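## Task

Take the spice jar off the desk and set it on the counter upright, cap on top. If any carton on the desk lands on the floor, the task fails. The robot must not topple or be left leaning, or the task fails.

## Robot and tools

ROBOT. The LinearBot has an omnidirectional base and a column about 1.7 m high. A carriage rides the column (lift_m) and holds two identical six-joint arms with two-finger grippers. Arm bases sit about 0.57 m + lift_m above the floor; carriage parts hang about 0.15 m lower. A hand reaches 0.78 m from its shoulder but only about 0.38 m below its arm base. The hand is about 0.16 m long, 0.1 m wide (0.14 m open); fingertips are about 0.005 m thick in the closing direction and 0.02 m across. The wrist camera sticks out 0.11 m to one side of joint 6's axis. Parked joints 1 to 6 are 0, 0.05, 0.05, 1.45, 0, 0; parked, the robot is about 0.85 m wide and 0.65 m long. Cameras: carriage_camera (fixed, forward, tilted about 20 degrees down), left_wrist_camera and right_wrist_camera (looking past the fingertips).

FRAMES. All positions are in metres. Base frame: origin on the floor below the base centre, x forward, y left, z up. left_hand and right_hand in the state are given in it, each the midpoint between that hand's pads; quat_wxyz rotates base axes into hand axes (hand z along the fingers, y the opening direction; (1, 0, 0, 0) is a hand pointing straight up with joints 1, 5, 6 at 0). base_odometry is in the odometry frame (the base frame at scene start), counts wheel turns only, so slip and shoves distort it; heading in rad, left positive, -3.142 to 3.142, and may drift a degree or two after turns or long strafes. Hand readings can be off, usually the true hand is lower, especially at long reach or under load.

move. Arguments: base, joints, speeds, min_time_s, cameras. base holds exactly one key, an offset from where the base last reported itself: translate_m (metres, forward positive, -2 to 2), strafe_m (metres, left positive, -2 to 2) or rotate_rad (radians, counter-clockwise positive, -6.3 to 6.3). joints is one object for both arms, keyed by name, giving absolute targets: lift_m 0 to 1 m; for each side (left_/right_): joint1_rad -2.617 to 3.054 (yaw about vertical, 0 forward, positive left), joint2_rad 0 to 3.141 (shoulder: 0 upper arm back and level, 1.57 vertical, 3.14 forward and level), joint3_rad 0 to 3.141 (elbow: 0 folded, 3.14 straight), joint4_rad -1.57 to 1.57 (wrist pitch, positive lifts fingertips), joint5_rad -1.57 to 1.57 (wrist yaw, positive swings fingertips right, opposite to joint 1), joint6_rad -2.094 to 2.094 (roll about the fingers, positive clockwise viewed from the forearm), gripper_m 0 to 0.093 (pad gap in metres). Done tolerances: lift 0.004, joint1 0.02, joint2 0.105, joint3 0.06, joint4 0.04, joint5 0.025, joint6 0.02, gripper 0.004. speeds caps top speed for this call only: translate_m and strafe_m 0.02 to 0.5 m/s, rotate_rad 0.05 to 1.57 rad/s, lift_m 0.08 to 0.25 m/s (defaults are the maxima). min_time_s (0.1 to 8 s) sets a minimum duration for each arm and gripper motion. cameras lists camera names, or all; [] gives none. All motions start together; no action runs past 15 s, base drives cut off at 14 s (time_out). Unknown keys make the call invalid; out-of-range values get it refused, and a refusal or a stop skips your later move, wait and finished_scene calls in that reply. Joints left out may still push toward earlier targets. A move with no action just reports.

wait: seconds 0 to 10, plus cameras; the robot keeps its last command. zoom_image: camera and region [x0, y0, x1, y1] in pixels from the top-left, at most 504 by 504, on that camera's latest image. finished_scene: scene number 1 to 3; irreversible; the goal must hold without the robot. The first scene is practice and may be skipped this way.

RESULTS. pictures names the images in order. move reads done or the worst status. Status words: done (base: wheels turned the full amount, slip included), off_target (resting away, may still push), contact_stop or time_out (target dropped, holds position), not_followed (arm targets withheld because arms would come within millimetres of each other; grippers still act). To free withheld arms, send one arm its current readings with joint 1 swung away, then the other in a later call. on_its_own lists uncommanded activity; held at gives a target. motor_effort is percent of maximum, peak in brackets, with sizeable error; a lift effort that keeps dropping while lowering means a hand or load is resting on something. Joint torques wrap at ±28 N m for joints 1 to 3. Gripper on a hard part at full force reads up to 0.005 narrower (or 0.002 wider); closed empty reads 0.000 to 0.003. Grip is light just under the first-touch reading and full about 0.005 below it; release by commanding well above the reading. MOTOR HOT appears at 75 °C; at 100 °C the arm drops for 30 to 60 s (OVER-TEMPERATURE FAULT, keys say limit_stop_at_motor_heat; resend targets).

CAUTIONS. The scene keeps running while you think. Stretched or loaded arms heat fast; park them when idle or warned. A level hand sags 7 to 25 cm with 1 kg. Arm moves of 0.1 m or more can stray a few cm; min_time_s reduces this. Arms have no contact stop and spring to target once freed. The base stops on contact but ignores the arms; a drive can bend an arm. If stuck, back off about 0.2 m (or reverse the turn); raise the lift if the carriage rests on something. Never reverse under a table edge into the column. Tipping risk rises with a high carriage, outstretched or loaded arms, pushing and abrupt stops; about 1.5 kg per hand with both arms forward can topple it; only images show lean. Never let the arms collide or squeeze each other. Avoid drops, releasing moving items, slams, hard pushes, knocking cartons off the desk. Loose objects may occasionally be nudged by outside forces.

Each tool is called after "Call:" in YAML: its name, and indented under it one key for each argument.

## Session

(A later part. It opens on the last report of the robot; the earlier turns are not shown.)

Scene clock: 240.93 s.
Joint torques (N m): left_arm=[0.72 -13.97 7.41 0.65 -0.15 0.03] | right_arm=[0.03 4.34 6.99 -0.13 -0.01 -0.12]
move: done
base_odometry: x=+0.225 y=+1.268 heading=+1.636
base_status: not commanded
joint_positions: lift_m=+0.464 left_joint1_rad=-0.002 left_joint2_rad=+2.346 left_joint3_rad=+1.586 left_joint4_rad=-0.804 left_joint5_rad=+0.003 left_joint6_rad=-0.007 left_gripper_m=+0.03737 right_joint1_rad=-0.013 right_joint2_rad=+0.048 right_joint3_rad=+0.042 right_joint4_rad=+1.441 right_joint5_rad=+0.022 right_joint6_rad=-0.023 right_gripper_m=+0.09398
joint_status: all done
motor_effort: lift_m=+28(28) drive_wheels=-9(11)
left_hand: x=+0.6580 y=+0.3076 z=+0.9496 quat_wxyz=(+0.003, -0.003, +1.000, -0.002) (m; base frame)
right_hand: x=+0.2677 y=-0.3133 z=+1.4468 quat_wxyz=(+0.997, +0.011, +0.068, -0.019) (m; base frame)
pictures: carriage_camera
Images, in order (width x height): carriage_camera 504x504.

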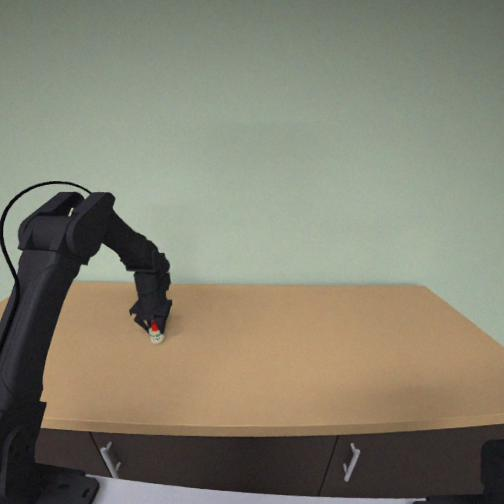

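Call:
move:
  joints: {"lift_m": 0.459}
  speeds: {"lift_m": 0.08}
  cameras: []

Call:
move:
  joints: {"lift_m": 0.455}
  speeds: {"lift_m": 0.08}
  cameras: ["carriage_camera", "left_wrist_camera"]

Call:
zoom_image:
  camera: "carriage_camera"
  region: [100, 280, 220, 400]

Scene clock: 247.67 s.
Joint torques (N m): left_arm=[0.64 -14.35 7.36 0.67 -0.15 0.03] | right_arm=[0.02 4.42 7.06 -0.13 -0.01 -0.11]
move: done
base_odometry: x=+0.225 y=+1.268 heading=+1.636
base_status: not commanded
joint_positions: lift_m=+0.459 left_joint1_rad=-0.002 left_joint2_rad=+2.348 left_joint3_rad=+1.587 left_joint4_rad=-0.804 left_joint5_rad=+0.003 left_joint6_rad=-0.007 left_gripper_m=+0.03737 right_joint1_rad=-0.013 right_joint2_rad=+0.048 right_joint3_rad=+0.042 right_joint4_rad=+1.441 right_joint5_rad=+0.022 right_joint6_rad=-0.023 right_gripper_m=+0.09398
joint_status: all done
motor_effort: lift_m=+27(30) drive_wheels=-9(10)
left_hand: x=+0.6581 y=+0.3076 z=+0.9438 quat_wxyz=(+0.003, -0.003, +1.000, -0.002) (m; base frame)
right_hand: x=+0.2677 y=-0.3133 z=+1.4418 quat_wxyz=(+0.997, +0.011, +0.068, -0.019) (m; base frame)
pictures: none
No camera images: "cameras" was empty.

Scene clock: 248.07 s.
Joint torques (N m): left_arm=[0.69 -14.17 6.74 0.65 -0.12 0.03] | right_arm=[0.05 4.38 7.06 -0.13 -0.02 -0.12]
move: done
base_odometry: x=+0.225 y=+1.268 heading=+1.636
base_status: not commanded
joint_positions: lift_m=+0.455 left_joint1_rad=-0.002 left_joint2_rad=+2.346 left_joint3_rad=+1.592 left_joint4_rad=-0.804 left_joint5_rad=+0.003 left_joint6_rad=-0.006 left_gripper_m=+0.03737 right_joint1_rad=-0.013 right_joint2_rad=+0.047 right_joint3_rad=+0.041 right_joint4_rad=+1.441 right_joint5_rad=+0.022 right_joint6_rad=-0.023 right_gripper_m=+0.09398
joint_status: all done
motor_effort: lift_m=+26(27) drive_wheels=-8(10)
left_hand: x=+0.6604 y=+0.3076 z=+0.9419 quat_wxyz=(+0.006, -0.002, +1.000, -0.002) (m; base frame)
right_hand: x=+0.2678 y=-0.3133 z=+1.4377 quat_wxyz=(+0.997, +0.011, +0.068, -0.019) (m; base frame)
pictures: carriage_camera, left_wrist_camera
Images, in order (width x height): carriage_camera 504x504, left_wrist_camera 504x504.

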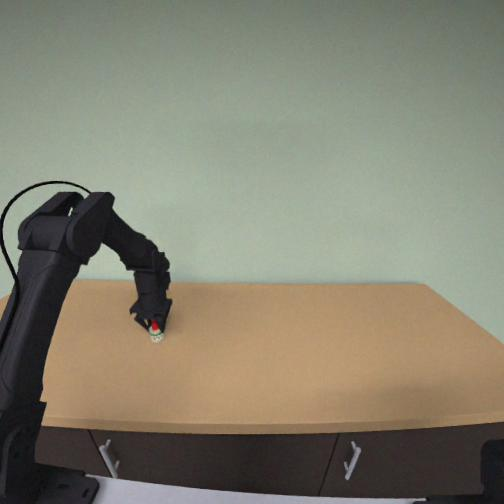

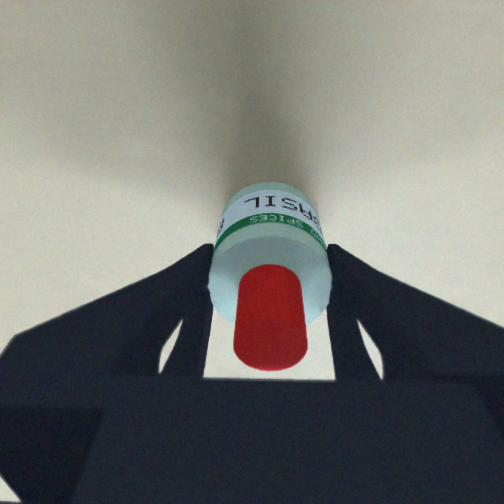

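Scaled by 4.200 from the camera's 504x504 image, which has a finer 720x720 frame.

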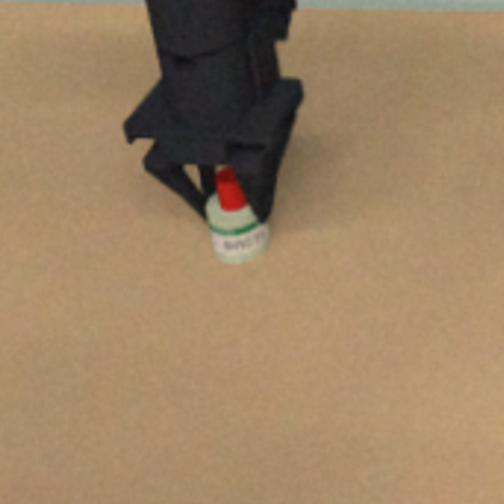

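Call:
move:
  joints: {"left_gripper_m": 0.065}
  min_time_s: 2
  cameras: ["left_wrist_camera"]

Call:
move:
  joints: {"lift_m": 0.58}
  speeds: {"lift_m": 0.08}
  cameras: ["carriage_camera", "left_wrist_camera"]

Call:
zoom_image:
  camera: "carriage_camera"
  region: [100, 300, 220, 420]

Scene clock: 256.80 s.
Joint torques (N m): left_arm=[0.77 -14.17 6.79 0.65 -0.14 0.03] | right_arm=[0.02 4.41 7.13 -0.12 -0.01 -0.11]
move: done
base_odometry: x=+0.225 y=+1.268 heading=+1.636
base_status: not commanded
joint_positions: lift_m=+0.455 left_joint1_rad=-0.002 left_joint2_rad=+2.346 left_joint3_rad=+1.592 left_joint4_rad=-0.804 left_joint5_rad=+0.003 left_joint6_rad=-0.006 left_gripper_m=+0.06492 right_joint1_rad=-0.013 right_joint2_rad=+0.047 right_joint3_rad=+0.041 right_joint4_rad=+1.441 right_joint5_rad=+0.022 right_joint6_rad=-0.023 right_gripper_m=+0.09398
joint_status: all done
motor_effort: lift_m=+26(26) drive_wheels=-10(12)
left_hand: x=+0.6604 y=+0.3076 z=+0.9419 quat_wxyz=(+0.006, -0.002, +1.000, -0.002) (m; base frame)
right_hand: x=+0.2678 y=-0.3133 z=+1.4377 quat_wxyz=(+0.997, +0.011, +0.068, -0.019) (m; base frame)
pictures: left_wrist_camera
Images, in order (width x height): left_wrist_camera 504x504.

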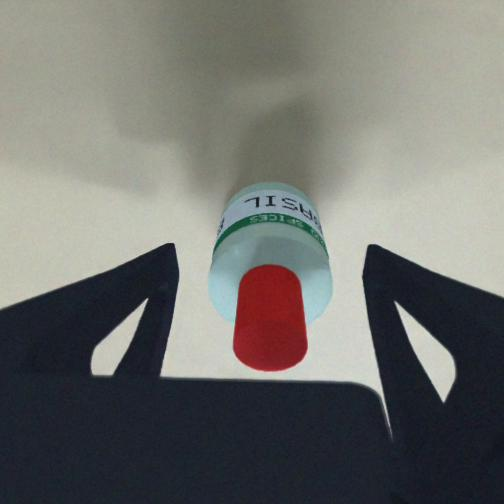

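Scene clock: 258.73 s.
Joint torques (N m): left_arm=[0.62 -14.27 6.82 0.63 -0.15 0.04] | right_arm=[0.05 4.37 7.1 -0.13 -0.02 -0.12]
move: done
base_odometry: x=+0.225 y=+1.268 heading=+1.636
base_status: not commanded
joint_positions: lift_m=+0.580 left_joint1_rad=-0.002 left_joint2_rad=+2.348 left_joint3_rad=+1.592 left_joint4_rad=-0.802 left_joint5_rad=+0.003 left_joint6_rad=-0.006 left_gripper_m=+0.06492 right_joint1_rad=-0.013 right_joint2_rad=+0.047 right_joint3_rad=+0.041 right_joint4_rad=+1.441 right_joint5_rad=+0.022 right_joint6_rad=-0.023 right_gripper_m=+0.09398
joint_status: all done
motor_effort: lift_m=+31(36) drive_wheels=+5(10)
left_hand: x=+0.6607 y=+0.3076 z=+1.0660 quat_wxyz=(+0.007, -0.002, +1.000, -0.002) (m; base frame)
right_hand: x=+0.2678 y=-0.3133 z=+1.5623 quat_wxyz=(+0.997, +0.011, +0.068, -0.019) (m; base frame)
pictures: carriage_camera, left_wrist_camera
Images, in order (width x height): carriage_camera 504x504, left_wrist_camera 504x504.

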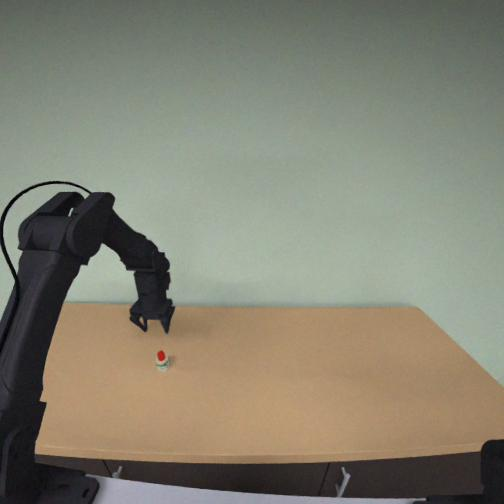

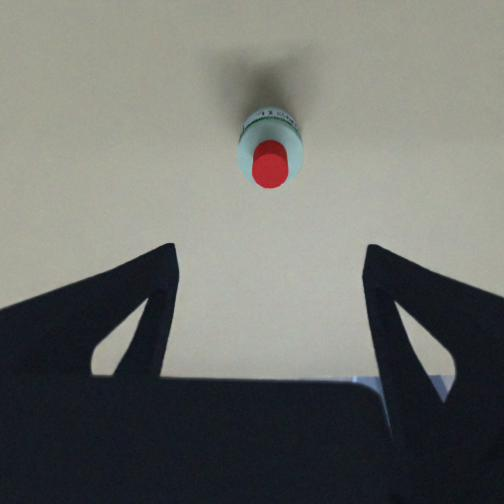

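Scaled by 4.200 from the camera's 504x504 image, which has a finer 720x720 frame.

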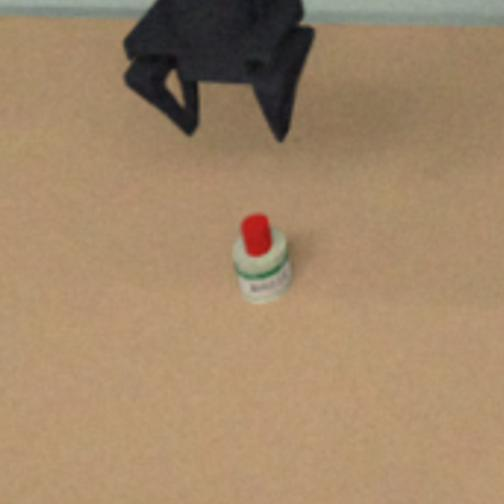

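The jar is standing upright on the counter with its cap up, and the hand is clear of it.

Call:
finished_scene:
  scene: 3

The scene is finished: the task was done.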